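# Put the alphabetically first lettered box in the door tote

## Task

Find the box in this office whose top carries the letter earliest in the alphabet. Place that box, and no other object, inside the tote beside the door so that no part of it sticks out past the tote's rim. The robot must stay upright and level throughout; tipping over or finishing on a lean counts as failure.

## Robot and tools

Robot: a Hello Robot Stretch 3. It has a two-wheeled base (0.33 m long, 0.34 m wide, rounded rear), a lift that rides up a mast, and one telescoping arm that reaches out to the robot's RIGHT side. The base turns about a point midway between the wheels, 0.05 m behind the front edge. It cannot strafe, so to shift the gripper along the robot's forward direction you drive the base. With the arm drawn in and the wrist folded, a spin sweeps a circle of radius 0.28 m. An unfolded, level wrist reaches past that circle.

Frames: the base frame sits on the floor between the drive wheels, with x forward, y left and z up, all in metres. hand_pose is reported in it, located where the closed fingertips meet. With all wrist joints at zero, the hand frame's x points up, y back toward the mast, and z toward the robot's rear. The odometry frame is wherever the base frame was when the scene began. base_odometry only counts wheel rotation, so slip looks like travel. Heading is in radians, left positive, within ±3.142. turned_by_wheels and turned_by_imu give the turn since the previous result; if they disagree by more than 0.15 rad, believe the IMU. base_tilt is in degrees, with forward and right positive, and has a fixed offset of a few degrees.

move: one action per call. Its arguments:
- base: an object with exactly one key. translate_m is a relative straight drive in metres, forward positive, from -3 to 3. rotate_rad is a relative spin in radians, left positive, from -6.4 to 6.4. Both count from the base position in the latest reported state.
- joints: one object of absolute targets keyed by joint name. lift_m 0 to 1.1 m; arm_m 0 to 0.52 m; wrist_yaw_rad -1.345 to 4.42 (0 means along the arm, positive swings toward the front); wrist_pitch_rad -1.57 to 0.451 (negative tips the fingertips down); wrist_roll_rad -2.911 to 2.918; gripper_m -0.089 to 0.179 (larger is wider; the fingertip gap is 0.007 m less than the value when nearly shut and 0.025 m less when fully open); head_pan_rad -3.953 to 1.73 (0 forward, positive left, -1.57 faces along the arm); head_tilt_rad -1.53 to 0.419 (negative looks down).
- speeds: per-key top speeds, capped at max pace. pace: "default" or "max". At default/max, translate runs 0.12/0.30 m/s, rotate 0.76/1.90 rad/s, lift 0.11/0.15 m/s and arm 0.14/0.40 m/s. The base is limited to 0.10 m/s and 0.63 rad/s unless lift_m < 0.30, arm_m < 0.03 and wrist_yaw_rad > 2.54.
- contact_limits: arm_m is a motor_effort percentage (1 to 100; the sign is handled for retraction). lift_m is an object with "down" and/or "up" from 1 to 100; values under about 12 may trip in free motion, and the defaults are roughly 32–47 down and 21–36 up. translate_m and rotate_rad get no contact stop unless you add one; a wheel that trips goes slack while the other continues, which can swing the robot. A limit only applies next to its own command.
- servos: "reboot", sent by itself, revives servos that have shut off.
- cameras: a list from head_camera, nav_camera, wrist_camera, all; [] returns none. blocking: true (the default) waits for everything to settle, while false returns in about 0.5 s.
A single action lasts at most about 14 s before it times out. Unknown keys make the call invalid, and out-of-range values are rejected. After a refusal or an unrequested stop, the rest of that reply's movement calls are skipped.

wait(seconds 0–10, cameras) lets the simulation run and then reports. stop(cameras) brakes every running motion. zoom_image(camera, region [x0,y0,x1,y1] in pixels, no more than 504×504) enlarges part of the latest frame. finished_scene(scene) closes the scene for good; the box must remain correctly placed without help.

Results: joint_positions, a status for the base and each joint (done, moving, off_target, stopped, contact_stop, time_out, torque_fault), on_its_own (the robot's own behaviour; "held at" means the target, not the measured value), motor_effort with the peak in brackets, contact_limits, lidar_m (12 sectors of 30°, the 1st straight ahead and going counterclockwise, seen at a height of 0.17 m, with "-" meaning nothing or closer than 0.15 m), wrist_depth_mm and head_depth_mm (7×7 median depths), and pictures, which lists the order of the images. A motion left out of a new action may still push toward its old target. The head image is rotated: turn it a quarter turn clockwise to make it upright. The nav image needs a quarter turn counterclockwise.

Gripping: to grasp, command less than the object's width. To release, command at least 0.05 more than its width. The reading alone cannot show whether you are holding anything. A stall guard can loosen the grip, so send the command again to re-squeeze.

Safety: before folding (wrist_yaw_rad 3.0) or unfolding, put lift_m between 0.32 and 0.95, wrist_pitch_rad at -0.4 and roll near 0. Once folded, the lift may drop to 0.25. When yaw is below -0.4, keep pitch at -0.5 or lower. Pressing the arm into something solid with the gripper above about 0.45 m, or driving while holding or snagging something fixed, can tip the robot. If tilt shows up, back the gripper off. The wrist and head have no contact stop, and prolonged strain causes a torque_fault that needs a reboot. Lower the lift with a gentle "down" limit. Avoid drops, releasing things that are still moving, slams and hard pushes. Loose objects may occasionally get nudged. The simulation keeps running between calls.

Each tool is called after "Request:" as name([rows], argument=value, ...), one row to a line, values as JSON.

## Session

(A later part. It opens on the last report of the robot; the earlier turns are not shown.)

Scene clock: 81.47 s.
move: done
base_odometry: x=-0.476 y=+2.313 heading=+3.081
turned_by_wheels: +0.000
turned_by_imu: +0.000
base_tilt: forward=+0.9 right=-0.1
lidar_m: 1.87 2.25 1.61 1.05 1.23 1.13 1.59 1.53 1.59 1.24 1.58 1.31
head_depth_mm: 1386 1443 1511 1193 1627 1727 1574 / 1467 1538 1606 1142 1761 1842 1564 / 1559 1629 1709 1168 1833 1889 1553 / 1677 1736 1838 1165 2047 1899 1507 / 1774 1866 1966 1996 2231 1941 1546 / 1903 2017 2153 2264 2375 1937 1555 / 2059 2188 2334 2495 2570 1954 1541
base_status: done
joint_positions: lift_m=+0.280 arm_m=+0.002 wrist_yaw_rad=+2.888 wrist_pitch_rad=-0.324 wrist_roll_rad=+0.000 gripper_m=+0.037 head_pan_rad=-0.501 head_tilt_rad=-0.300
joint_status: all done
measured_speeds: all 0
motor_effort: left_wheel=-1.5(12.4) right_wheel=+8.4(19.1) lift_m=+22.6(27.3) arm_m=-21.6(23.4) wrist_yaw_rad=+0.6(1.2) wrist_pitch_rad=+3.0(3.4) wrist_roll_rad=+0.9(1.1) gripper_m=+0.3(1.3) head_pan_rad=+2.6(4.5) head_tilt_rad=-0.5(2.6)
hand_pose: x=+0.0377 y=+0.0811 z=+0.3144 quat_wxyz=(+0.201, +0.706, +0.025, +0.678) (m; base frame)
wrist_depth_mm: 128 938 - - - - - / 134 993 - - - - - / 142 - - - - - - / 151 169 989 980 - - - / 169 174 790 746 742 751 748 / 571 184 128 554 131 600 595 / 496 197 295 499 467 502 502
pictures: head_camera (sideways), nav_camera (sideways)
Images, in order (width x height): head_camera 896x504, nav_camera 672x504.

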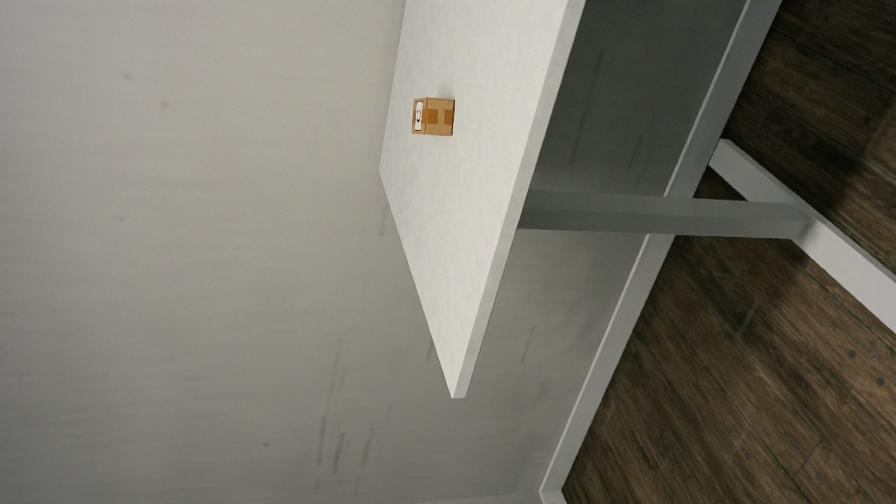

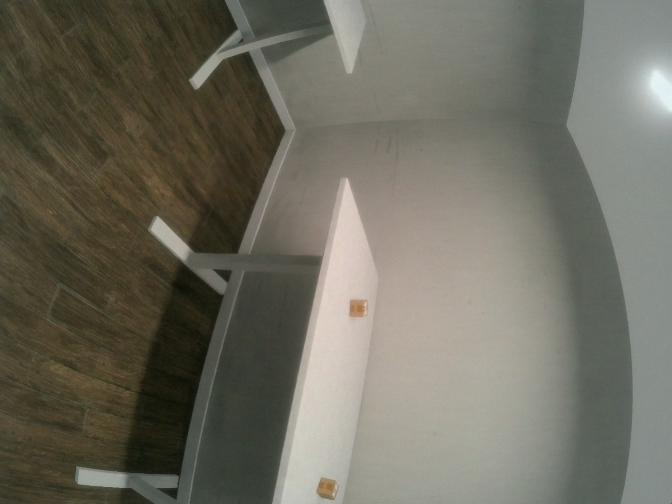

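Request:
zoom_image(camera="head_camera", region=[405, 85, 465, 145])

Request:
move(joints={"head_pan_rad": -1.15, "head_tilt_rad": -0.3}, cameras=["head_camera"])

Request:
zoom_image(camera="head_camera", region=[360, 120, 520, 280])

Request:
move(joints={"head_pan_rad": 0.35, "head_tilt_rad": -0.3}, cameras=["head_camera"])

Request:
zoom_image(camera="head_camera", region=[330, 100, 490, 260])

Request:
zoom_image(camera="head_camera", region=[330, 260, 490, 420])

Scaled by 8.400 from the camera's 896x504 image, which has a finer 1280x720 frame.

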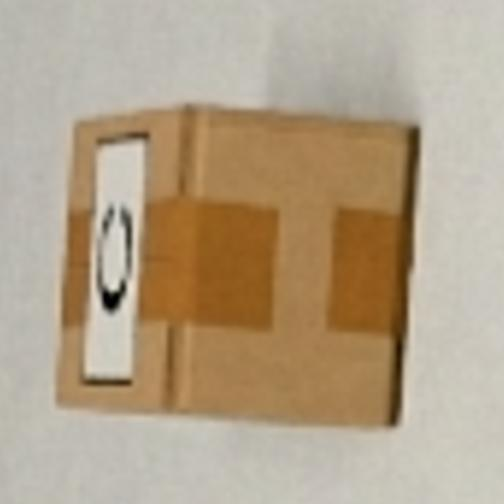

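Scene clock: 87.20 s.
move: done
base_odometry: x=-0.476 y=+2.313 heading=+3.081
turned_by_wheels: +0.000
turned_by_imu: +0.001
base_tilt: forward=+1.0 right=-0.2
lidar_m: 1.87 2.25 1.61 1.05 1.23 1.13 1.58 1.53 1.58 1.25 1.58 1.32
head_depth_mm: 1370 1441 1526 1194 1277 1787 1429 / 1367 1434 1521 1185 1712 1805 1580 / 1368 1434 1504 1101 1704 1800 1566 / 1348 1421 1502 1164 1693 1795 1556 / 1347 1413 1491 1149 1671 1782 1557 / 1348 1412 1489 1145 1682 1768 1558 / 1329 1406 1487 1136 1666 1762 1552
base_status: not commanded
joint_positions: lift_m=+0.280 arm_m=+0.002 wrist_yaw_rad=+2.888 wrist_pitch_rad=-0.324 wrist_roll_rad=+0.000 gripper_m=+0.037 head_pan_rad=-1.159 head_tilt_rad=-0.300
joint_status: all done
measured_speeds: all 0
motor_effort: left_wheel=-1.6(1.7) right_wheel=+9.1(9.3) lift_m=+28.9(29.2) arm_m=-19.8(20.5) wrist_yaw_rad=+1.0(1.2) wrist_pitch_rad=+2.9(3.2) wrist_roll_rad=+0.8(1.1) gripper_m=-0.3(1.0) head_pan_rad=-2.8(4.9) head_tilt_rad=+0.4(2.6)
hand_pose: x=+0.0377 y=+0.0811 z=+0.3144 quat_wxyz=(+0.201, +0.706, +0.025, +0.678) (m; base frame)
wrist_depth_mm: 128 955 - - - - - / 135 983 - - - - - / 142 - - - - - - / 151 170 995 - - - - / 169 174 782 752 749 740 751 / 572 185 128 554 131 603 600 / 497 197 295 498 469 502 498
pictures: head_camera (sideways)
Images, in order (width x height): head_camera 896x504.

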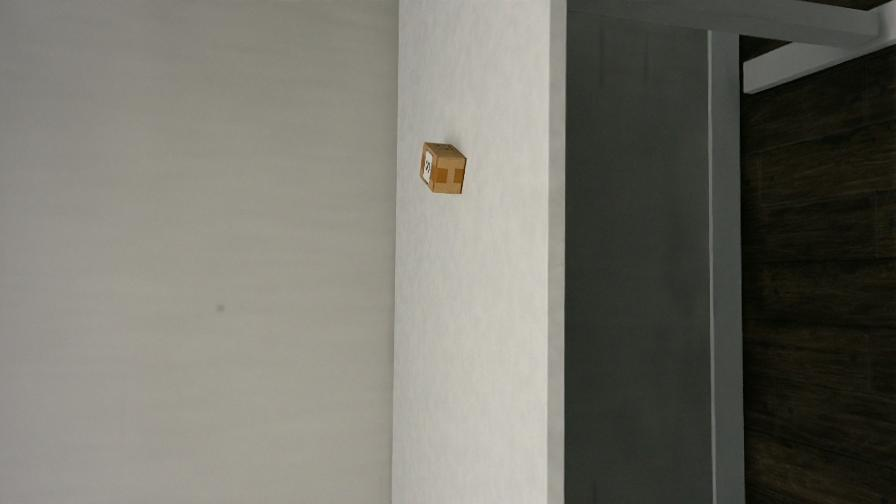

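Scaled by 3.150 from the camera's 896x504 image, which has a finer 1280x720 frame.

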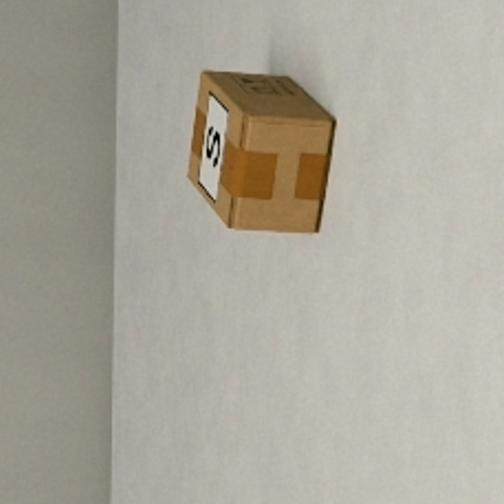

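Scene clock: 88.43 s.
move: done
base_odometry: x=-0.476 y=+2.313 heading=+3.081
turned_by_wheels: +0.000
turned_by_imu: +0.000
base_tilt: forward=+0.9 right=-0.1
lidar_m: 1.87 2.25 1.61 1.05 1.23 1.13 1.59 1.53 1.59 1.24 1.58 1.32
head_depth_mm: 1971 2083 2235 2350 2426 1987 1559 / 1969 2083 2165 1858 2384 1984 1565 / 1942 2047 2149 2310 2435 1966 1565 / 1924 2037 2154 2286 2411 1972 1553 / 1918 2014 2132 2231 2376 1965 1539 / 1899 1983 2089 2231 2363 1937 1558 / 1895 1986 2072 2220 2340 1939 1542
base_status: not commanded
joint_positions: lift_m=+0.280 arm_m=+0.002 wrist_yaw_rad=+2.888 wrist_pitch_rad=-0.324 wrist_roll_rad=+0.000 gripper_m=+0.037 head_pan_rad=+0.375 head_tilt_rad=-0.300
joint_status: all done
measured_speeds: all 0
motor_effort: left_wheel=-1.3(1.8) right_wheel=+9.0(9.2) lift_m=+30.3(30.6) arm_m=-19.3(20.2) wrist_yaw_rad=+0.4(1.2) wrist_pitch_rad=+2.9(3.4) wrist_roll_rad=+1.0(1.2) gripper_m=+0.1(1.0) head_pan_rad=+0.4(5.3) head_tilt_rad=+0.2(2.8)
hand_pose: x=+0.0377 y=+0.0811 z=+0.3144 quat_wxyz=(+0.201, +0.706, +0.025, +0.678) (m; base frame)
wrist_depth_mm: 128 939 - - - - - / 134 985 - - - - - / 142 - - - - - - / 151 170 - 976 999 997 - / 168 174 773 740 746 756 753 / 569 184 128 555 131 599 598 / 496 197 295 499 468 500 502
pictures: head_camera (sideways)
Images, in order (width x height): head_camera 896x504.

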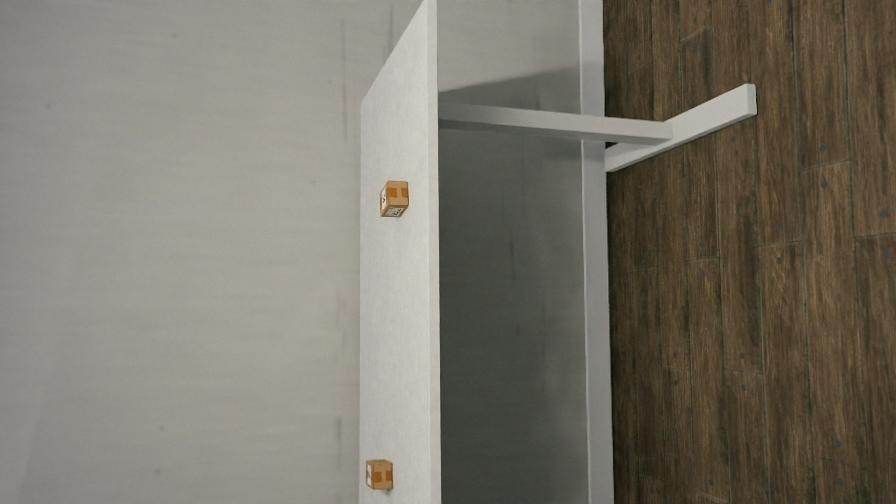

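Scaled by 3.150 from the camera's 896x504 image, which has a finer 1280x720 frame.

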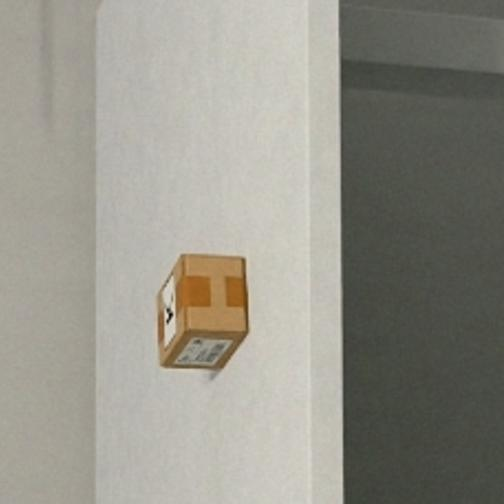

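Scaled by 3.150 from the camera's 896x504 image, which has a finer 1280x720 frame.

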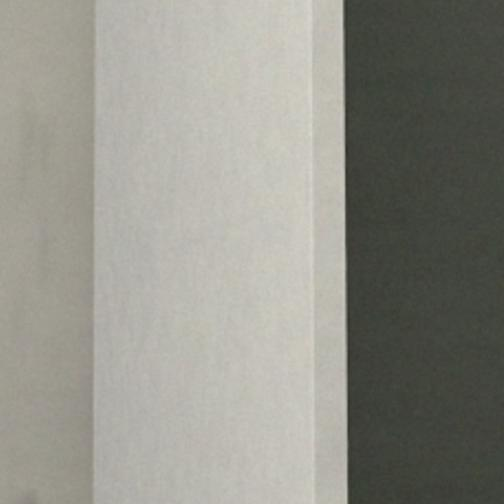

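Request:
zoom_image(camera="head_camera", region=[370, 175, 420, 225])

Request:
zoom_image(camera="head_camera", region=[355, 450, 405, 500])

Request:
move(joints={"head_pan_rad": -0.8, "head_tilt_rad": -0.3}, cameras=["head_camera"])

Scaled by 10.080 from the camera's 896x504 image, which has a finer 1280x720 frame.

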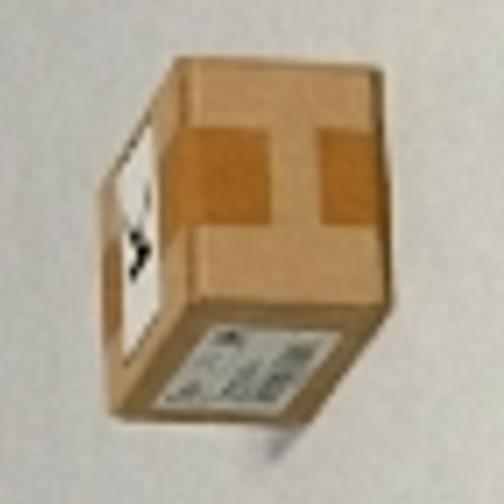

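Scaled by 10.080 from the camera's 896x504 image, which has a finer 1280x720 frame.

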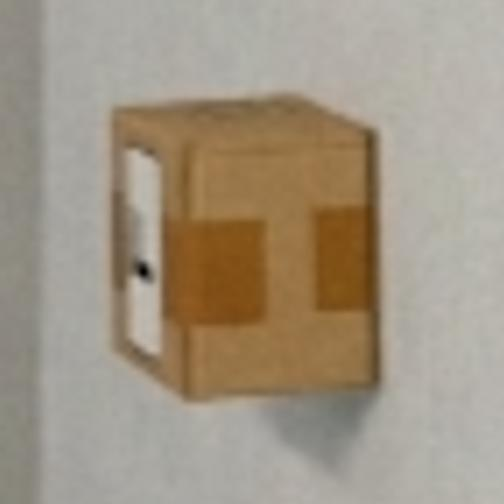

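Scene clock: 92.20 s.
move: done
base_odometry: x=-0.476 y=+2.313 heading=+3.081
turned_by_wheels: +0.000
turned_by_imu: +0.001
base_tilt: forward=+1.0 right=-0.2
lidar_m: 1.87 2.24 1.61 1.05 1.23 1.13 1.58 1.53 1.58 1.24 1.58 1.32
head_depth_mm: 1305 1363 1434 1195 890 1701 1582 / 1338 1400 1473 1176 890 1741 1572 / 1375 1440 1503 1178 1687 1791 1553 / 1413 1475 1561 1166 1758 1826 1558 / 1448 1523 1603 1152 1822 1889 1553 / 1484 1569 1655 1142 1810 1715 1516 / 1536 1626 1715 1142 1943 1941 1549
base_status: not commanded
joint_positions: lift_m=+0.280 arm_m=+0.002 wrist_yaw_rad=+2.888 wrist_pitch_rad=-0.324 wrist_roll_rad=+0.000 gripper_m=+0.037 head_pan_rad=-0.826 head_tilt_rad=-0.300
joint_status: all done
measured_speeds: all 0
motor_effort: left_wheel=-1.5(1.8) right_wheel=+8.6(9.4) lift_m=+30.5(30.6) arm_m=-17.7(18.5) wrist_yaw_rad=+0.6(1.3) wrist_pitch_rad=+2.7(3.3) wrist_roll_rad=+0.8(1.1) gripper_m=+0.7(1.6) head_pan_rad=-0.6(5.2) head_tilt_rad=+0.0(3.0)
hand_pose: x=+0.0377 y=+0.0811 z=+0.3144 quat_wxyz=(+0.201, +0.706, +0.025, +0.678) (m; base frame)
wrist_depth_mm: 128 925 - - - - - / 134 976 - - - - - / 142 - - - - - - / 151 169 981 998 987 989 998 / 168 174 781 742 749 751 755 / 568 184 128 557 131 602 604 / 494 196 296 498 469 501 501
pictures: head_camera (sideways)
Images, in order (width x height): head_camera 896x504.

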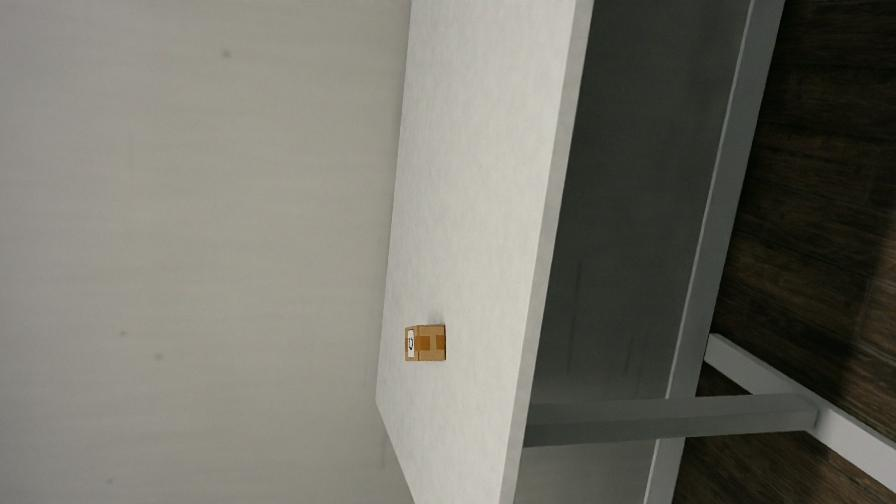

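Request:
zoom_image(camera="head_camera", region=[398, 315, 458, 375])

Scaled by 8.400 from the camera's 896x504 image, which has a finer 1280x720 frame.

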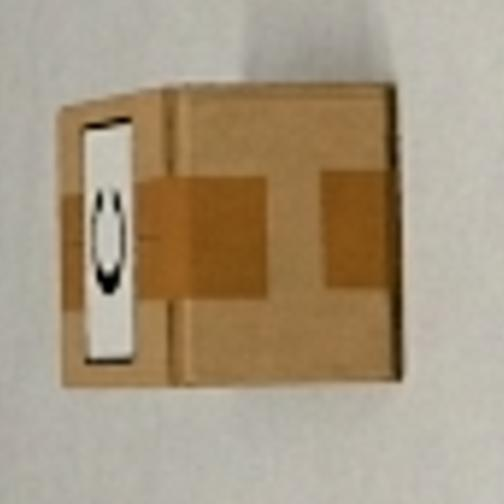

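Request:
move(base={"rotate_rad": -0.206}, pace="max", cameras=[])

Request:
move(base={"translate_m": 0.54}, pace="max", cameras=[])

Request:
move(base={"rotate_rad": 0.634}, joints={"head_pan_rad": 0.3, "head_tilt_rad": -0.35}, pace="max", cameras=["head_camera", "nav_camera"])

Scene clock: 109.07 s.
move: done
base_odometry: x=-0.476 y=+2.313 heading=+2.876
turned_by_wheels: -0.206
turned_by_imu: -0.205
base_tilt: forward=+0.8 right=-0.1
lidar_m: 1.90 1.87 1.89 1.61 1.46 1.13 1.72 1.53 1.54 1.26 1.24 1.32
head_depth_mm: 1320 1386 1459 1105 889 1729 1574 / 1335 1401 1469 1175 888 1766 1567 / 1342 1418 1487 1166 1677 1763 1556 / 1354 1427 1510 1168 1690 1796 1555 / 1366 1445 1511 1157 1730 1822 1560 / 1383 1453 1538 1147 1753 1805 1549 / 1402 1471 1570 1111 1750 1851 1550
base_status: done
joint_positions: lift_m=+0.280 arm_m=+0.002 wrist_yaw_rad=+2.888 wrist_pitch_rad=-0.324 wrist_roll_rad=+0.000 gripper_m=+0.037 head_pan_rad=-0.800 head_tilt_rad=-0.300
joint_status: not commanded
measured_speeds: all 0
motor_effort: left_wheel=+9.0(16.2) right_wheel=-8.3(13.0) lift_m=+29.0(30.3) arm_m=-16.5(16.7) wrist_yaw_rad=+0.6(0.9) wrist_pitch_rad=+3.1(3.3) wrist_roll_rad=+0.8(1.1) gripper_m=+0.2(1.1) head_pan_rad=+2.7(3.8) head_tilt_rad=+0.4(1.3)
hand_pose: x=+0.0377 y=+0.0811 z=+0.3144 quat_wxyz=(+0.201, +0.706, +0.025, +0.678) (m; base frame)
wrist_depth_mm: 128 - - - - - - / 134 - - - - - - / 142 - - - - - - / 151 169 983 - 994 991 1000 / 169 173 786 745 743 747 751 / 566 183 128 556 131 598 597 / 499 196 293 501 470 499 500
pictures: none
No camera images: "cameras" was empty.

Scene clock: 112.17 s.
move: done
base_odometry: x=-0.997 y=+2.455 heading=+2.876
turned_by_wheels: +0.000
turned_by_imu: +0.000
base_tilt: forward=+0.9 right=-0.1
lidar_m: 1.47 1.40 1.85 1.61 1.35 1.36 1.64 1.93 1.94 1.21 1.22 0.82
head_depth_mm: 1013 1065 1122 1160 752 550 1431 / 1025 1078 1132 1167 747 548 1440 / 1029 1083 1147 1168 746 545 1462 / 1041 1096 1162 1167 729 542 1467 / 1056 1104 1177 1151 734 541 1465 / 1064 1119 1188 1138 733 539 973 / 1075 1133 1199 1238 727 537 1500
base_status: done
joint_positions: lift_m=+0.280 arm_m=+0.002 wrist_yaw_rad=+2.888 wrist_pitch_rad=-0.324 wrist_roll_rad=+0.000 gripper_m=+0.037 head_pan_rad=-0.800 head_tilt_rad=-0.300
joint_status: not commanded
measured_speeds: all 0
motor_effort: left_wheel=+10.5(17.5) right_wheel=-4.7(11.1) lift_m=+25.0(29.2) arm_m=-17.5(17.5) wrist_yaw_rad=+1.1(1.2) wrist_pitch_rad=+2.8(3.4) wrist_roll_rad=+1.0(1.2) gripper_m=-0.4(1.1) head_pan_rad=+3.1(4.5) head_tilt_rad=+0.0(2.0)
hand_pose: x=+0.0377 y=+0.0811 z=+0.3144 quat_wxyz=(+0.201, +0.706, +0.025, +0.678) (m; base frame)
wrist_depth_mm: 128 - - - - - - / 134 - - - - - - / 142 - - - - - - / 151 169 - - 998 - - / 169 173 782 746 752 747 747 / 572 185 128 557 131 599 605 / 496 197 295 502 469 503 499
pictures: none
No camera images: "cameras" was empty.

Scene clock: 113.97 s.
move: done
base_odometry: x=-0.997 y=+2.455 heading=-2.774
turned_by_wheels: +0.634
turned_by_imu: +0.632
base_tilt: forward=+1.0 right=-0.2
lidar_m: 1.39 1.71 1.61 1.36 1.65 2.07 1.93 1.21 1.21 1.23 0.82 1.59
head_depth_mm: 1502 1590 1675 1239 1893 1793 1493 / 1535 1637 1721 1170 1956 1869 1504 / 1580 1679 1764 1326 2028 1849 1493 / 1629 1716 1806 1317 2089 1863 1487 / 1667 1775 1850 1414 2150 1853 1489 / 1734 1838 1906 1416 2253 1847 1478 / 1768 1888 1957 1703 2237 1834 1476
base_status: done
joint_positions: lift_m=+0.280 arm_m=+0.002 wrist_yaw_rad=+2.888 wrist_pitch_rad=-0.324 wrist_roll_rad=+0.000 gripper_m=+0.037 head_pan_rad=+0.316 head_tilt_rad=-0.349
joint_status: all done
measured_speeds: translate_m=+0.000 rotate_rad=+0.000 lift_m=+0.000 arm_m=+0.000 wrist_yaw_rad=+0.000 wrist_pitch_rad=+0.000 wrist_roll_rad=+0.000 head_pan_rad=-0.024 head_tilt_rad=+0.000
motor_effort: left_wheel=-8.6(16.3) right_wheel=+9.6(16.8) lift_m=+22.4(25.0) arm_m=-22.0(22.1) wrist_yaw_rad=+1.0(1.2) wrist_pitch_rad=+2.8(3.3) wrist_roll_rad=+0.8(1.1) gripper_m=-0.4(1.2) head_pan_rad=-3.1(4.3) head_tilt_rad=-1.8(4.4)
hand_pose: x=+0.0377 y=+0.0811 z=+0.3144 quat_wxyz=(+0.201, +0.706, +0.025, +0.678) (m; base frame)
wrist_depth_mm: 129 - - - - - - / 134 - - - - - - / 142 - - - - - - / 151 169 994 - - - 984 / 169 174 777 741 746 744 755 / 574 184 128 552 131 593 603 / 494 197 297 500 467 502 501
pictures: head_camera (sideways), nav_camera (sideways)
Images, in order (width x height): head_camera 896x504, nav_camera 672x504.

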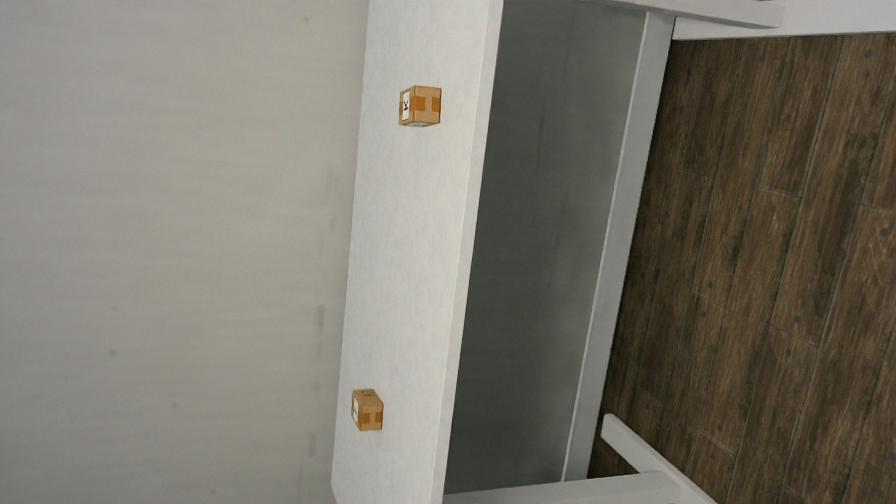

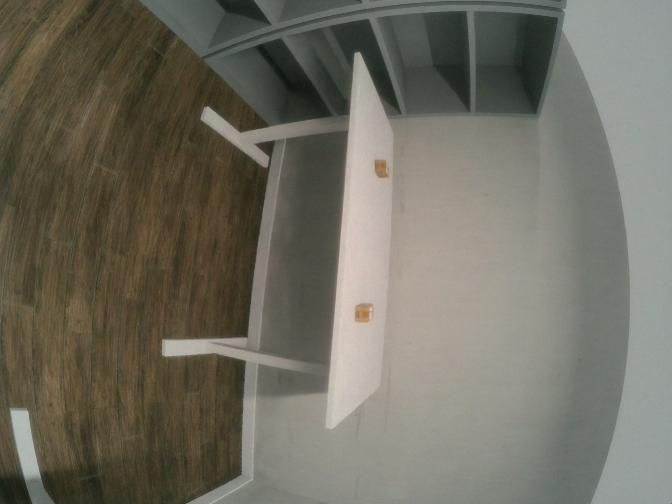

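Request:
zoom_image(camera="head_camera", region=[345, 380, 395, 430])

Request:
zoom_image(camera="head_camera", region=[395, 80, 445, 130])

Request:
move(joints={"head_pan_rad": -1.571, "head_tilt_rad": -0.4, "lift_m": 0.95, "wrist_pitch_rad": -0.4}, pace="max", cameras=["head_camera", "nav_camera"])

Scaled by 10.080 from the camera's 896x504 image, which has a finer 1280x720 frame.

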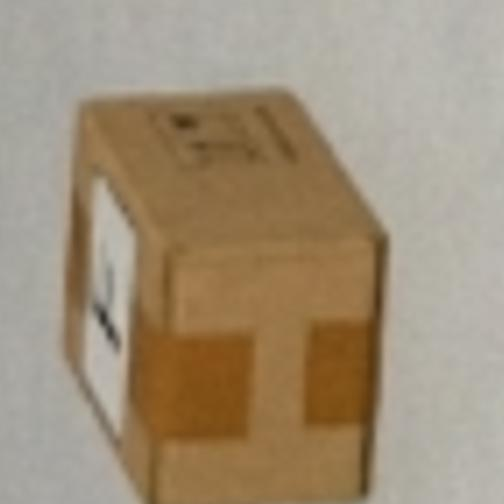

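Scaled by 10.080 from the camera's 896x504 image, which has a finer 1280x720 frame.

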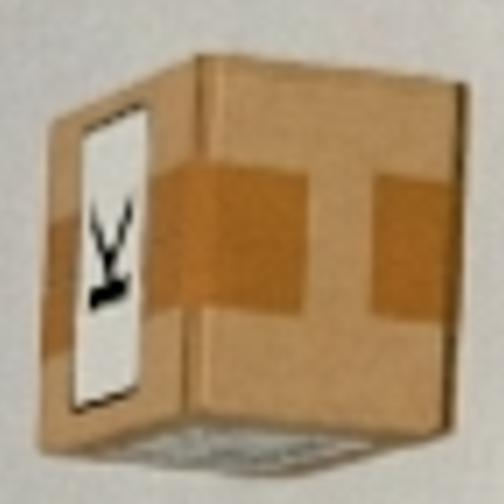

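Scene clock: 122.73 s.
move: done
base_odometry: x=-0.997 y=+2.455 heading=-2.774
turned_by_wheels: +0.000
turned_by_imu: +0.001
base_tilt: forward=+0.9 right=-0.3
lidar_m: 1.40 1.71 1.60 1.36 1.65 2.07 1.93 1.21 1.21 1.23 0.83 1.59
head_depth_mm: 1037 1104 1186 893 626 516 - / 1030 1100 1177 887 622 533 1509 / 1032 1103 1171 882 621 531 1516 / 1025 1098 1172 878 617 529 1495 / 1024 1094 1166 824 617 529 - / 1021 1086 1161 823 614 525 1433 / 1016 1083 1155 865 613 525 1071
base_status: not commanded
joint_positions: lift_m=+0.950 arm_m=+0.002 wrist_yaw_rad=+2.888 wrist_pitch_rad=-0.415 wrist_roll_rad=+0.000 gripper_m=+0.037 head_pan_rad=-1.572 head_tilt_rad=-0.401
joint_status: all done
measured_speeds: all 0
motor_effort: left_wheel=-8.4(8.6) right_wheel=+9.7(10.2) lift_m=+29.6(33.1) arm_m=-21.6(23.7) wrist_yaw_rad=+0.6(1.4) wrist_pitch_rad=+2.4(6.2) wrist_roll_rad=+0.9(1.2) gripper_m=-0.4(1.4) head_pan_rad=+2.5(5.5) head_tilt_rad=+0.7(5.7)
hand_pose: x=+0.0350 y=+0.0708 z=+0.9632 quat_wxyz=(+0.232, +0.704, +0.058, +0.668) (m; base frame)
wrist_depth_mm: 128 - - - - - - / 136 - - - - - - / 148 176 - - - - - / 164 179 - - - - - / - 183 - - - - - / - 201 127 - 131 - - / - - - - - - -
pictures: head_camera (sideways), nav_camera (sideways)
Images, in order (width x height): head_camera 896x504, nav_camera 672x504.

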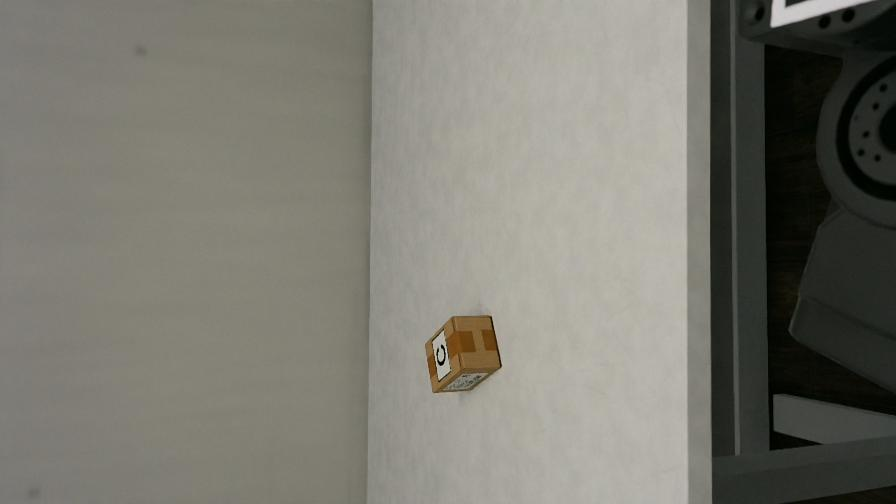

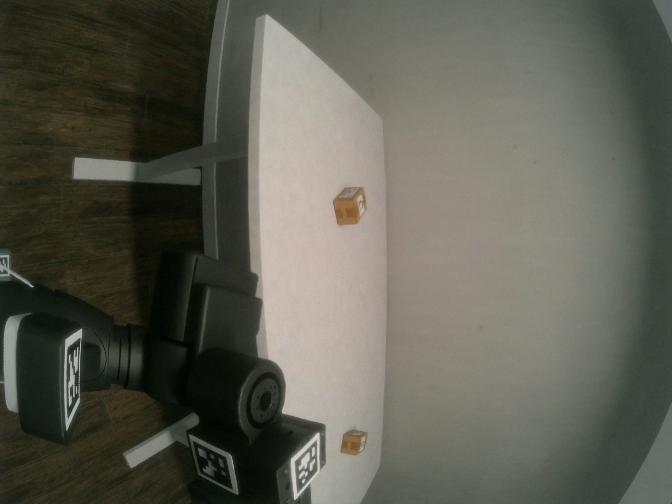

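Request:
move(joints={"head_pan_rad": 0.5, "head_tilt_rad": -0.35}, pace="max", base={"translate_m": 0.14}, cameras=["head_camera"])

Scene clock: 137.87 s.
move: done
base_odometry: x=-1.127 y=+2.404 heading=-2.774
turned_by_wheels: +0.000
turned_by_imu: +0.001
base_tilt: forward=+0.9 right=-0.1
lidar_m: 1.26 1.65 1.55 1.38 1.74 2.22 2.07 1.31 1.29 0.81 0.77 1.57
head_depth_mm: 1426 1487 1575 1148 1769 1819 1488 / 1492 1568 1647 1141 1888 1843 1501 / 1558 1650 1732 1135 1986 1852 1496 / 1629 1712 1797 1209 2111 1841 1485 / 1708 1813 1905 1300 2201 1825 1499 / 1793 1907 1992 1399 2194 1799 1484 / 1838 1977 2037 1883 2247 1838 1476
base_status: done
joint_positions: lift_m=+0.950 arm_m=+0.002 wrist_yaw_rad=+2.888 wrist_pitch_rad=-0.415 wrist_roll_rad=+0.000 gripper_m=+0.037 head_pan_rad=+0.516 head_tilt_rad=-0.350
joint_status: all done
measured_speeds: translate_m=+0.000 rotate_rad=+0.000 lift_m=+0.000 arm_m=+0.000 wrist_yaw_rad=+0.000 wrist_pitch_rad=+0.000 wrist_roll_rad=+0.000 head_pan_rad=-0.024 head_tilt_rad=+0.000
motor_effort: left_wheel=-1.1(6.6) right_wheel=+11.0(16.7) lift_m=+28.8(29.5) arm_m=-19.9(21.1) wrist_yaw_rad=+0.5(1.1) wrist_pitch_rad=+2.7(3.0) wrist_roll_rad=+0.8(1.1) gripper_m=-0.7(1.5) head_pan_rad=-4.4(4.8) head_tilt_rad=+2.6(5.9)
hand_pose: x=+0.0350 y=+0.0708 z=+0.9632 quat_wxyz=(+0.232, +0.704, +0.058, +0.668) (m; base frame)
wrist_depth_mm: 129 - - - - - - / 136 - - - - - - / 147 176 - - - - - / 164 179 - - - - - / - 182 - - - - - / - 202 127 - 131 - - / - - - - - - -
pictures: head_camera (sideways)
Images, in order (width x height): head_camera 896x504.

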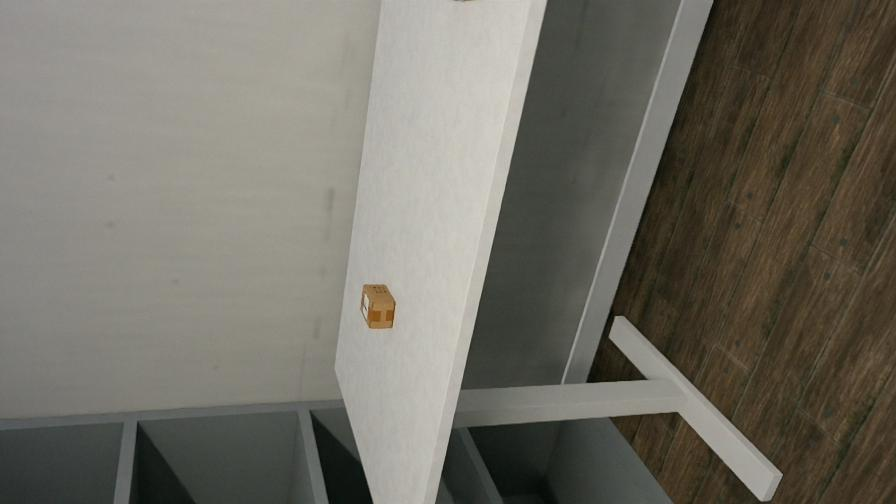

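Request:
zoom_image(camera="head_camera", region=[352, 278, 402, 334])

Request:
move(joints={"head_pan_rad": -1.571, "head_tilt_rad": -0.4}, pace="max", cameras=["head_camera"])

Scaled by 9.000 from the camera's 896x504 image, which has a finer 1280x720 frame.

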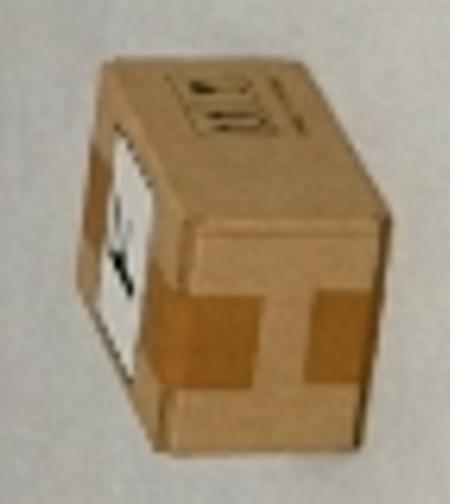

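Scene clock: 140.83 s.
move: done
base_odometry: x=-1.127 y=+2.404 heading=-2.774
turned_by_wheels: +0.000
turned_by_imu: +0.000
base_tilt: forward=+0.8 right=-0.1
lidar_m: 1.26 1.64 1.54 1.38 1.74 2.22 2.07 1.31 1.30 0.81 0.78 1.57
head_depth_mm: 1038 1112 1196 903 631 520 - / 1037 1104 1182 899 627 536 1518 / 1024 1093 1177 899 627 516 1509 / 1020 1086 1161 766 623 513 1519 / 1009 1078 1151 883 620 513 1542 / 1006 1065 1151 882 617 511 995 / 997 1065 1140 875 617 510 1426
base_status: not commanded
joint_positions: lift_m=+0.950 arm_m=+0.002 wrist_yaw_rad=+2.888 wrist_pitch_rad=-0.415 wrist_roll_rad=+0.000 gripper_m=+0.037 head_pan_rad=-1.618 head_tilt_rad=-0.396
joint_status: all done
measured_speeds: all 0
motor_effort: left_wheel=-0.8(1.3) right_wheel=+10.9(11.4) lift_m=+28.9(29.3) arm_m=-19.6(19.8) wrist_yaw_rad=+0.9(1.4) wrist_pitch_rad=+2.6(3.0) wrist_roll_rad=+0.8(1.1) gripper_m=-0.8(1.2) head_pan_rad=+1.2(5.4) head_tilt_rad=-2.3(4.8)
hand_pose: x=+0.0350 y=+0.0708 z=+0.9632 quat_wxyz=(+0.232, +0.704, +0.058, +0.668) (m; base frame)
wrist_depth_mm: 128 - - - - - - / 136 - - - - - - / 148 176 - - - - - / 164 180 - - - - - / - 182 - - - - - / - 201 127 - 131 - - / - - - - - - -
pictures: head_camera (sideways)
Images, in order (width x height): head_camera 896x504.

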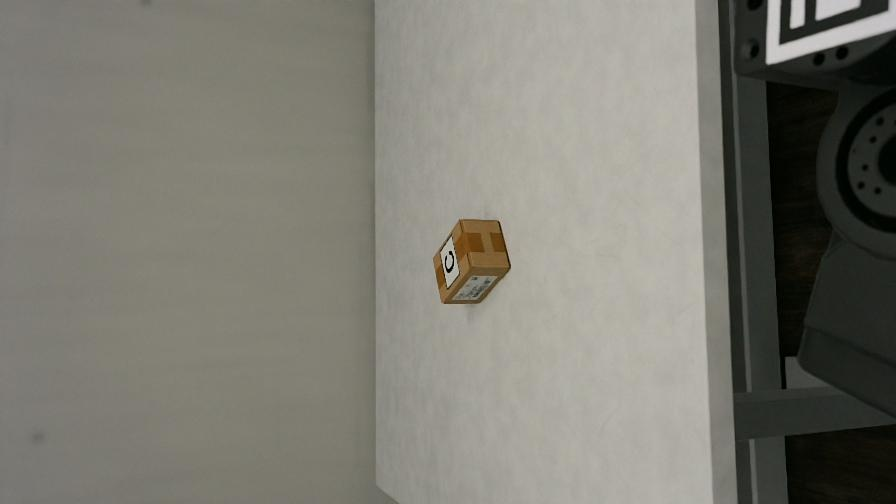

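Request:
move(base={"rotate_rad": 0.7}, joints={"head_pan_rad": 0.0, "head_tilt_rad": -0.45}, pace="max", cameras=["head_camera"])

Request:
move(base={"translate_m": 0.4}, pace="max", cameras=["head_camera"])

Scene clock: 164.90 s.
move: done
base_odometry: x=-1.127 y=+2.404 heading=-2.074
turned_by_wheels: +0.699
turned_by_imu: +0.697
base_tilt: forward=+1.0 right=-0.3
lidar_m: 1.61 1.54 1.38 1.74 2.12 2.07 1.31 1.23 0.78 1.29 1.74 1.26
head_depth_mm: 1514 1600 1426 1064 1936 1675 1380 / 1618 1712 1408 1949 2042 1662 1381 / 1727 1832 1371 2110 2107 1670 1377 / 1820 1953 1404 2234 1960 1647 1365 / 1918 2039 1518 2421 2082 1657 1360 / 1995 2099 2160 2319 2000 1635 1372 / 1828 1917 2049 1882 1916 1652 1363
base_status: done
joint_positions: lift_m=+0.950 arm_m=+0.002 wrist_yaw_rad=+2.888 wrist_pitch_rad=-0.415 wrist_roll_rad=+0.000 gripper_m=+0.037 head_pan_rad=+0.016 head_tilt_rad=-0.451
joint_status: all done
measured_speeds: translate_m=+0.000 rotate_rad=+0.000 lift_m=+0.000 arm_m=+0.000 wrist_yaw_rad=+0.000 wrist_pitch_rad=+0.000 wrist_roll_rad=+0.000 head_pan_rad=-0.024 head_tilt_rad=+0.000
motor_effort: left_wheel=-10.3(15.1) right_wheel=+10.7(15.3) lift_m=+28.2(28.8) arm_m=-21.2(21.2) wrist_yaw_rad=+0.6(1.4) wrist_pitch_rad=+2.7(2.9) wrist_roll_rad=+0.8(1.2) gripper_m=+0.1(1.3) head_pan_rad=-2.5(5.3) head_tilt_rad=-0.8(4.3)
hand_pose: x=+0.0350 y=+0.0708 z=+0.9632 quat_wxyz=(+0.232, +0.704, +0.058, +0.668) (m; base frame)
wrist_depth_mm: 128 - - - - - - / 137 - - - - - - / 147 176 - - - - - / 164 179 - - - - - / - 182 - - - - - / - 201 127 - 131 - - / - - - - - - -
pictures: head_camera (sideways)
Images, in order (width x height): head_camera 896x504.

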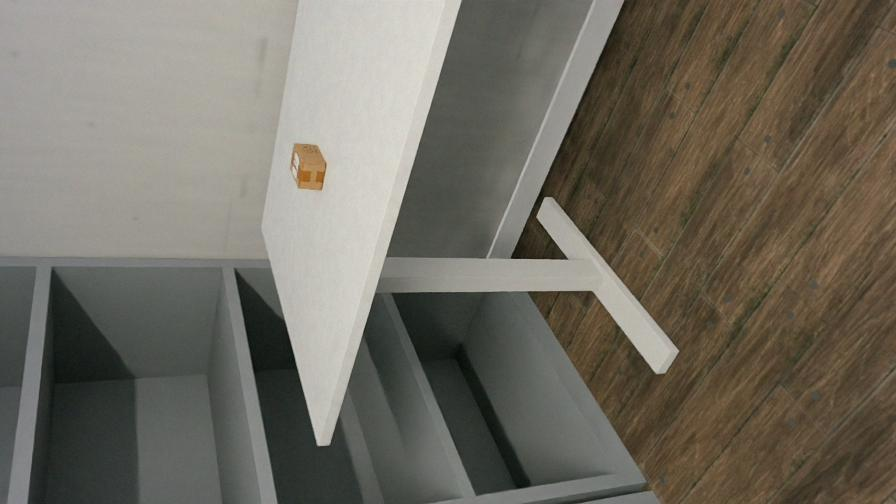

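Scene clock: 169.87 s.
move: done
base_odometry: x=-1.320 y=+2.054 heading=-2.075
turned_by_wheels: +0.000
turned_by_imu: +0.001
base_tilt: forward=+0.7 right=-0.2
lidar_m: 1.21 1.21 1.41 1.24 1.81 2.40 1.71 1.01 1.00 1.52 1.00 1.38
head_depth_mm: 1204 1272 1317 896 678 1622 1376 / 1275 1362 1390 896 735 1668 1387 / 1364 1454 1408 888 1824 1658 1364 / 1449 1555 1400 885 1956 1665 1366 / 1503 1612 1517 928 1475 1567 1379 / 1624 1756 1442 986 1951 1655 1366 / 1620 1722 1795 1448 1961 1606 1371
base_status: done
joint_positions: lift_m=+0.950 arm_m=+0.002 wrist_yaw_rad=+2.888 wrist_pitch_rad=-0.415 wrist_roll_rad=+0.000 gripper_m=+0.037 head_pan_rad=+0.000 head_tilt_rad=-0.451
joint_status: not commanded
measured_speeds: all 0
motor_effort: left_wheel=+2.0(12.7) right_wheel=+8.4(17.8) lift_m=+28.1(28.6) arm_m=-22.7(23.6) wrist_yaw_rad=+1.0(1.3) wrist_pitch_rad=+2.5(3.0) wrist_roll_rad=+0.8(1.2) gripper_m=+0.4(1.3) head_pan_rad=-1.4(4.6) head_tilt_rad=+0.6(2.1)
hand_pose: x=+0.0350 y=+0.0708 z=+0.9632 quat_wxyz=(+0.232, +0.704, +0.058, +0.668) (m; base frame)
wrist_depth_mm: 128 - - - - - - / 137 - - - - - - / 147 177 - - - - - / 164 179 - - - - - / - 183 - - - - - / - 202 127 - 131 - - / - - - - - - -
pictures: head_camera (sideways)
Images, in order (width x height): head_camera 896x504.

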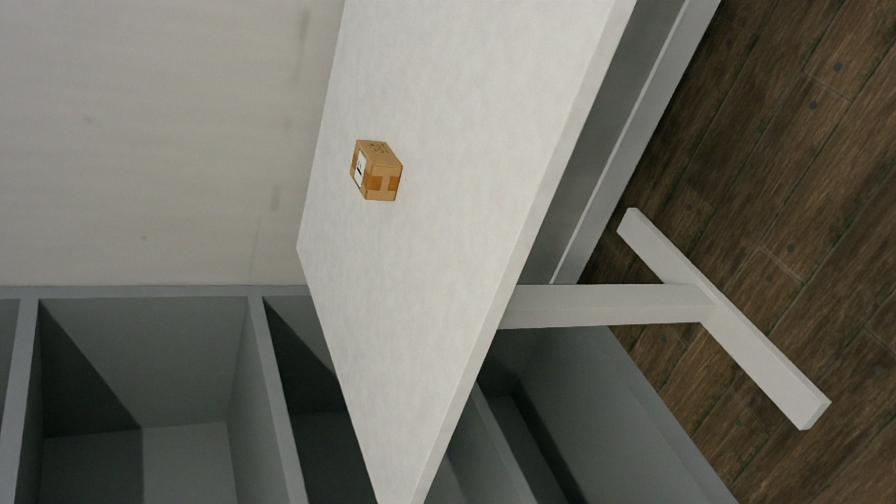

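Request:
zoom_image(camera="head_camera", region=[340, 135, 410, 205])

Scaled by 7.200 from the camera's 896x504 image, which has a finer 1280x720 frame.

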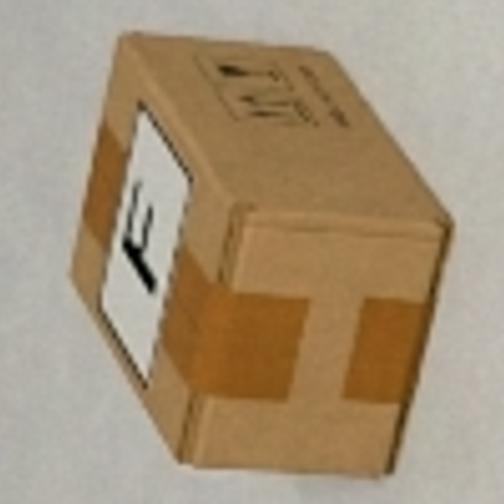

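Request:
move(base={"translate_m": -0.4}, joints={"wrist_yaw_rad": 1.3, "wrist_pitch_rad": -0.42, "gripper_m": 0.14, "head_pan_rad": -1.571, "head_tilt_rad": -0.4}, pace="max", cameras=[])

Request:
move(base={"rotate_rad": -0.7}, joints={"lift_m": 1.08}, pace="max", cameras=["head_camera", "nav_camera"])

Scene clock: 186.60 s.
move: done
base_odometry: x=-1.127 y=+2.404 heading=-2.075
turned_by_wheels: +0.000
turned_by_imu: +0.001
base_tilt: forward=+0.9 right=+0.0
lidar_m: 1.61 1.54 1.38 1.74 2.12 2.07 1.31 1.24 0.78 1.29 1.74 1.26
head_depth_mm: 1074 1127 1193 1220 627 499 - / 1139 1197 1275 1357 625 1521 - / 1212 1285 1367 1457 651 1640 1503 / 1288 1375 1474 1589 1724 1733 1435 / 1391 1492 1608 1728 1900 1765 1423 / 1503 1628 1772 1936 2076 1748 1461 / 1652 1773 1897 2056 2128 1735 1497
base_status: done
joint_positions: lift_m=+0.950 arm_m=+0.002 wrist_yaw_rad=+1.303 wrist_pitch_rad=-0.434 wrist_roll_rad=+0.000 gripper_m=+0.140 head_pan_rad=-1.572 head_tilt_rad=-0.400
joint_status: all done
measured_speeds: all 0
motor_effort: left_wheel=-3.7(17.1) right_wheel=-5.3(11.3) lift_m=+27.2(27.9) arm_m=-21.4(22.4) wrist_yaw_rad=-2.4(7.1) wrist_pitch_rad=+2.6(4.8) wrist_roll_rad=+0.8(1.2) gripper_m=+0.1(91.5) head_pan_rad=+3.5(5.9) head_tilt_rad=+3.1(5.3)
hand_pose: x=+0.1930 y=-0.2056 z=+0.9591 quat_wxyz=(+0.642, +0.540, -0.456, +0.298) (m; base frame)
wrist_depth_mm: - - - - - - - / - - - - - - - / - - - - - - - / - - - - - - - / - - - - - - - / - 126 - - - 121 - / - - - - - - -
pictures: none
No camera images: "cameras" was empty.

Scene clock: 188.67 s.
move: done
base_odometry: x=-1.127 y=+2.404 heading=-2.774
turned_by_wheels: -0.699
turned_by_imu: -0.696
base_tilt: forward=+1.1 right=-0.2
lidar_m: 1.26 1.64 1.55 1.38 1.75 2.22 2.07 1.31 1.30 0.81 0.77 1.57
head_depth_mm: 1016 1096 - - - - - / 1021 1095 - - - - - / 1021 1084 1155 - - - - / 1019 1080 1166 784 621 - - / 1015 1088 1157 879 618 - - / 1009 1076 1144 871 614 - - / 1006 1080 1159 985 - - -
base_status: done
joint_positions: lift_m=+1.080 arm_m=+0.002 wrist_yaw_rad=+1.303 wrist_pitch_rad=-0.436 wrist_roll_rad=+0.000 gripper_m=+0.140 head_pan_rad=-1.571 head_tilt_rad=-0.400
joint_status: all done
measured_speeds: all 0
motor_effort: left_wheel=+10.9(15.4) right_wheel=-9.5(15.2) lift_m=+27.9(32.4) arm_m=-23.0(23.4) wrist_yaw_rad=-2.1(2.8) wrist_pitch_rad=+3.1(3.1) wrist_roll_rad=+1.1(1.1) gripper_m=-0.3(1.3) head_pan_rad=+2.3(3.8) head_tilt_rad=+2.7(4.7)
hand_pose: x=+0.1928 y=-0.2057 z=+1.0887 quat_wxyz=(+0.642, +0.540, -0.456, +0.297) (m; base frame)
wrist_depth_mm: - - - - - - - / - - - - - - - / - - - - - - - / - - - - - - - / - - - - - - - / - 126 - - - 121 - / - - - - - - -
pictures: head_camera (sideways), nav_camera (sideways)
Images, in order (width x height): head_camera 896x504, nav_camera 672x504.

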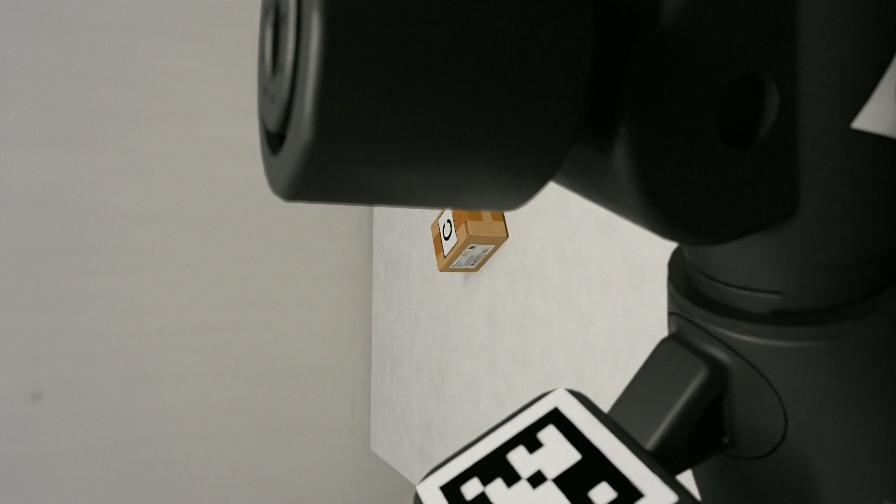

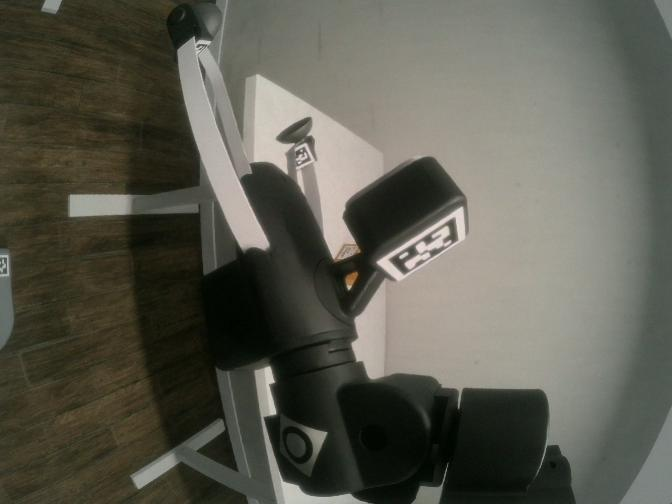

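Request:
move(base={"translate_m": -0.027}, joints={"wrist_yaw_rad": 0.37, "wrist_pitch_rad": -0.8, "lift_m": 1.098}, cameras=[])

Request:
move(joints={"arm_m": 0.32}, cameras=["wrist_camera", "head_camera"])

Scene clock: 200.30 s.
move: done
base_odometry: x=-1.102 y=+2.414 heading=-2.774
turned_by_wheels: +0.000
turned_by_imu: +0.001
base_tilt: forward=+0.9 right=-0.2
lidar_m: 1.29 1.64 1.56 1.37 1.72 2.19 2.04 1.29 1.30 1.21 0.78 1.57
head_depth_mm: 1027 - - - - - - / 1024 - - - - - - / 1024 - - - - - - / 1017 1087 1168 1073 - - - / 1014 1079 1153 1002 569 509 1391 / 1010 1075 1147 870 614 508 1072 / 1012 1077 1144 869 613 491 1348
base_status: done
joint_positions: lift_m=+1.098 arm_m=+0.002 wrist_yaw_rad=+0.373 wrist_pitch_rad=-0.809 wrist_roll_rad=+0.000 gripper_m=+0.140 head_pan_rad=-1.571 head_tilt_rad=-0.400
joint_status: all done
measured_speeds: all 0
motor_effort: left_wheel=-2.7(6.2) right_wheel=-7.1(13.4) lift_m=+29.8(32.4) arm_m=-23.2(23.7) wrist_yaw_rad=-2.5(4.8) wrist_pitch_rad=+1.4(4.7) wrist_roll_rad=+0.9(1.2) gripper_m=-0.1(1.0) head_pan_rad=+2.5(4.1) head_tilt_rad=+3.1(4.0)
hand_pose: x=+0.0366 y=-0.2953 z=+1.0343 quat_wxyz=(+0.691, +0.394, -0.587, -0.153) (m; base frame)
wrist_depth_mm: - - - - - - - / - - - - - - - / - - - - - - - / - - - - - - - / - - - - - - - / - 126 - - - 121 - / - - - - - - -
pictures: none
No camera images: "cameras" was empty.

Scene clock: 203.87 s.
move: done
base_odometry: x=-1.102 y=+2.414 heading=-2.774
turned_by_wheels: +0.000
turned_by_imu: +0.001
base_tilt: forward=+1.1 right=-0.2
lidar_m: 1.29 1.64 1.56 1.37 1.72 2.19 2.04 1.29 1.30 1.21 0.78 1.57
head_depth_mm: 1016 371 1178 897 626 516 1434 / 1004 363 385 892 623 515 1430 / 1014 381 390 622 622 513 1434 / 1017 1089 1145 735 621 513 1420 / 1013 1079 1151 829 617 510 1421 / 1013 1081 1143 866 615 509 1062 / 1014 1075 1143 869 613 507 1420
base_status: not commanded
joint_positions: lift_m=+1.098 arm_m=+0.320 wrist_yaw_rad=+0.373 wrist_pitch_rad=-0.810 wrist_roll_rad=+0.000 gripper_m=+0.140 head_pan_rad=-1.571 head_tilt_rad=-0.400
joint_status: all done
measured_speeds: all 0
motor_effort: left_wheel=-2.7(3.0) right_wheel=-7.4(7.6) lift_m=+28.2(29.9) arm_m=+24.1(26.2) wrist_yaw_rad=-1.9(2.7) wrist_pitch_rad=+1.6(2.0) wrist_roll_rad=+0.8(1.1) gripper_m=-0.7(1.8) head_pan_rad=+3.4(4.1) head_tilt_rad=+1.6(3.5)
hand_pose: x=+0.0365 y=-0.6134 z=+1.0341 quat_wxyz=(+0.691, +0.394, -0.587, -0.153) (m; base frame)
wrist_depth_mm: - - - - - - - / - - - - - - - / - - - 283 268 - - / - - - 263 255 - - / 266 152 260 265 265 - 262 / 247 126 245 246 245 123 244 / - 221 225 224 223 219 223
pictures: head_camera (sideways), wrist_camera
Images, in order (width x height): head_camera 896x504, wrist_camera 644x364.

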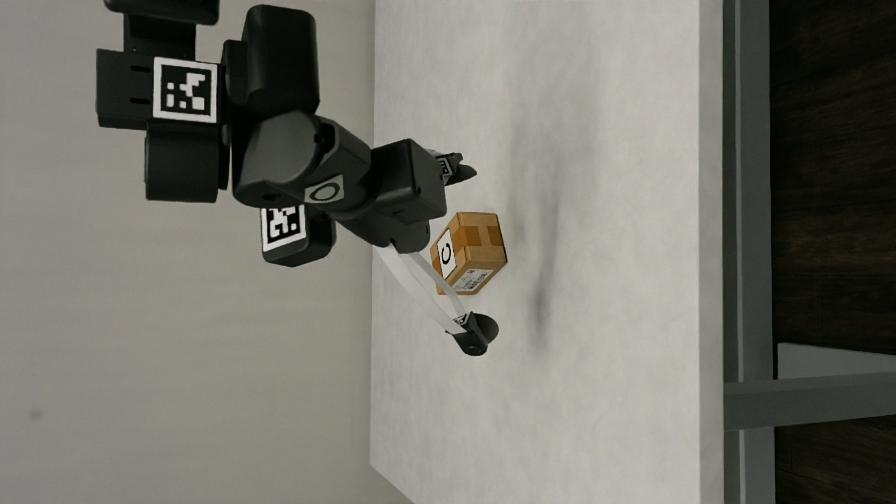

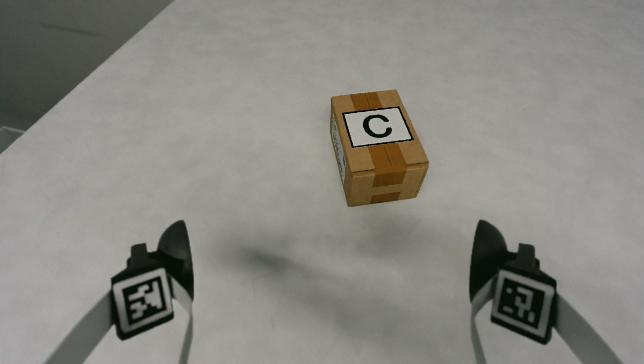

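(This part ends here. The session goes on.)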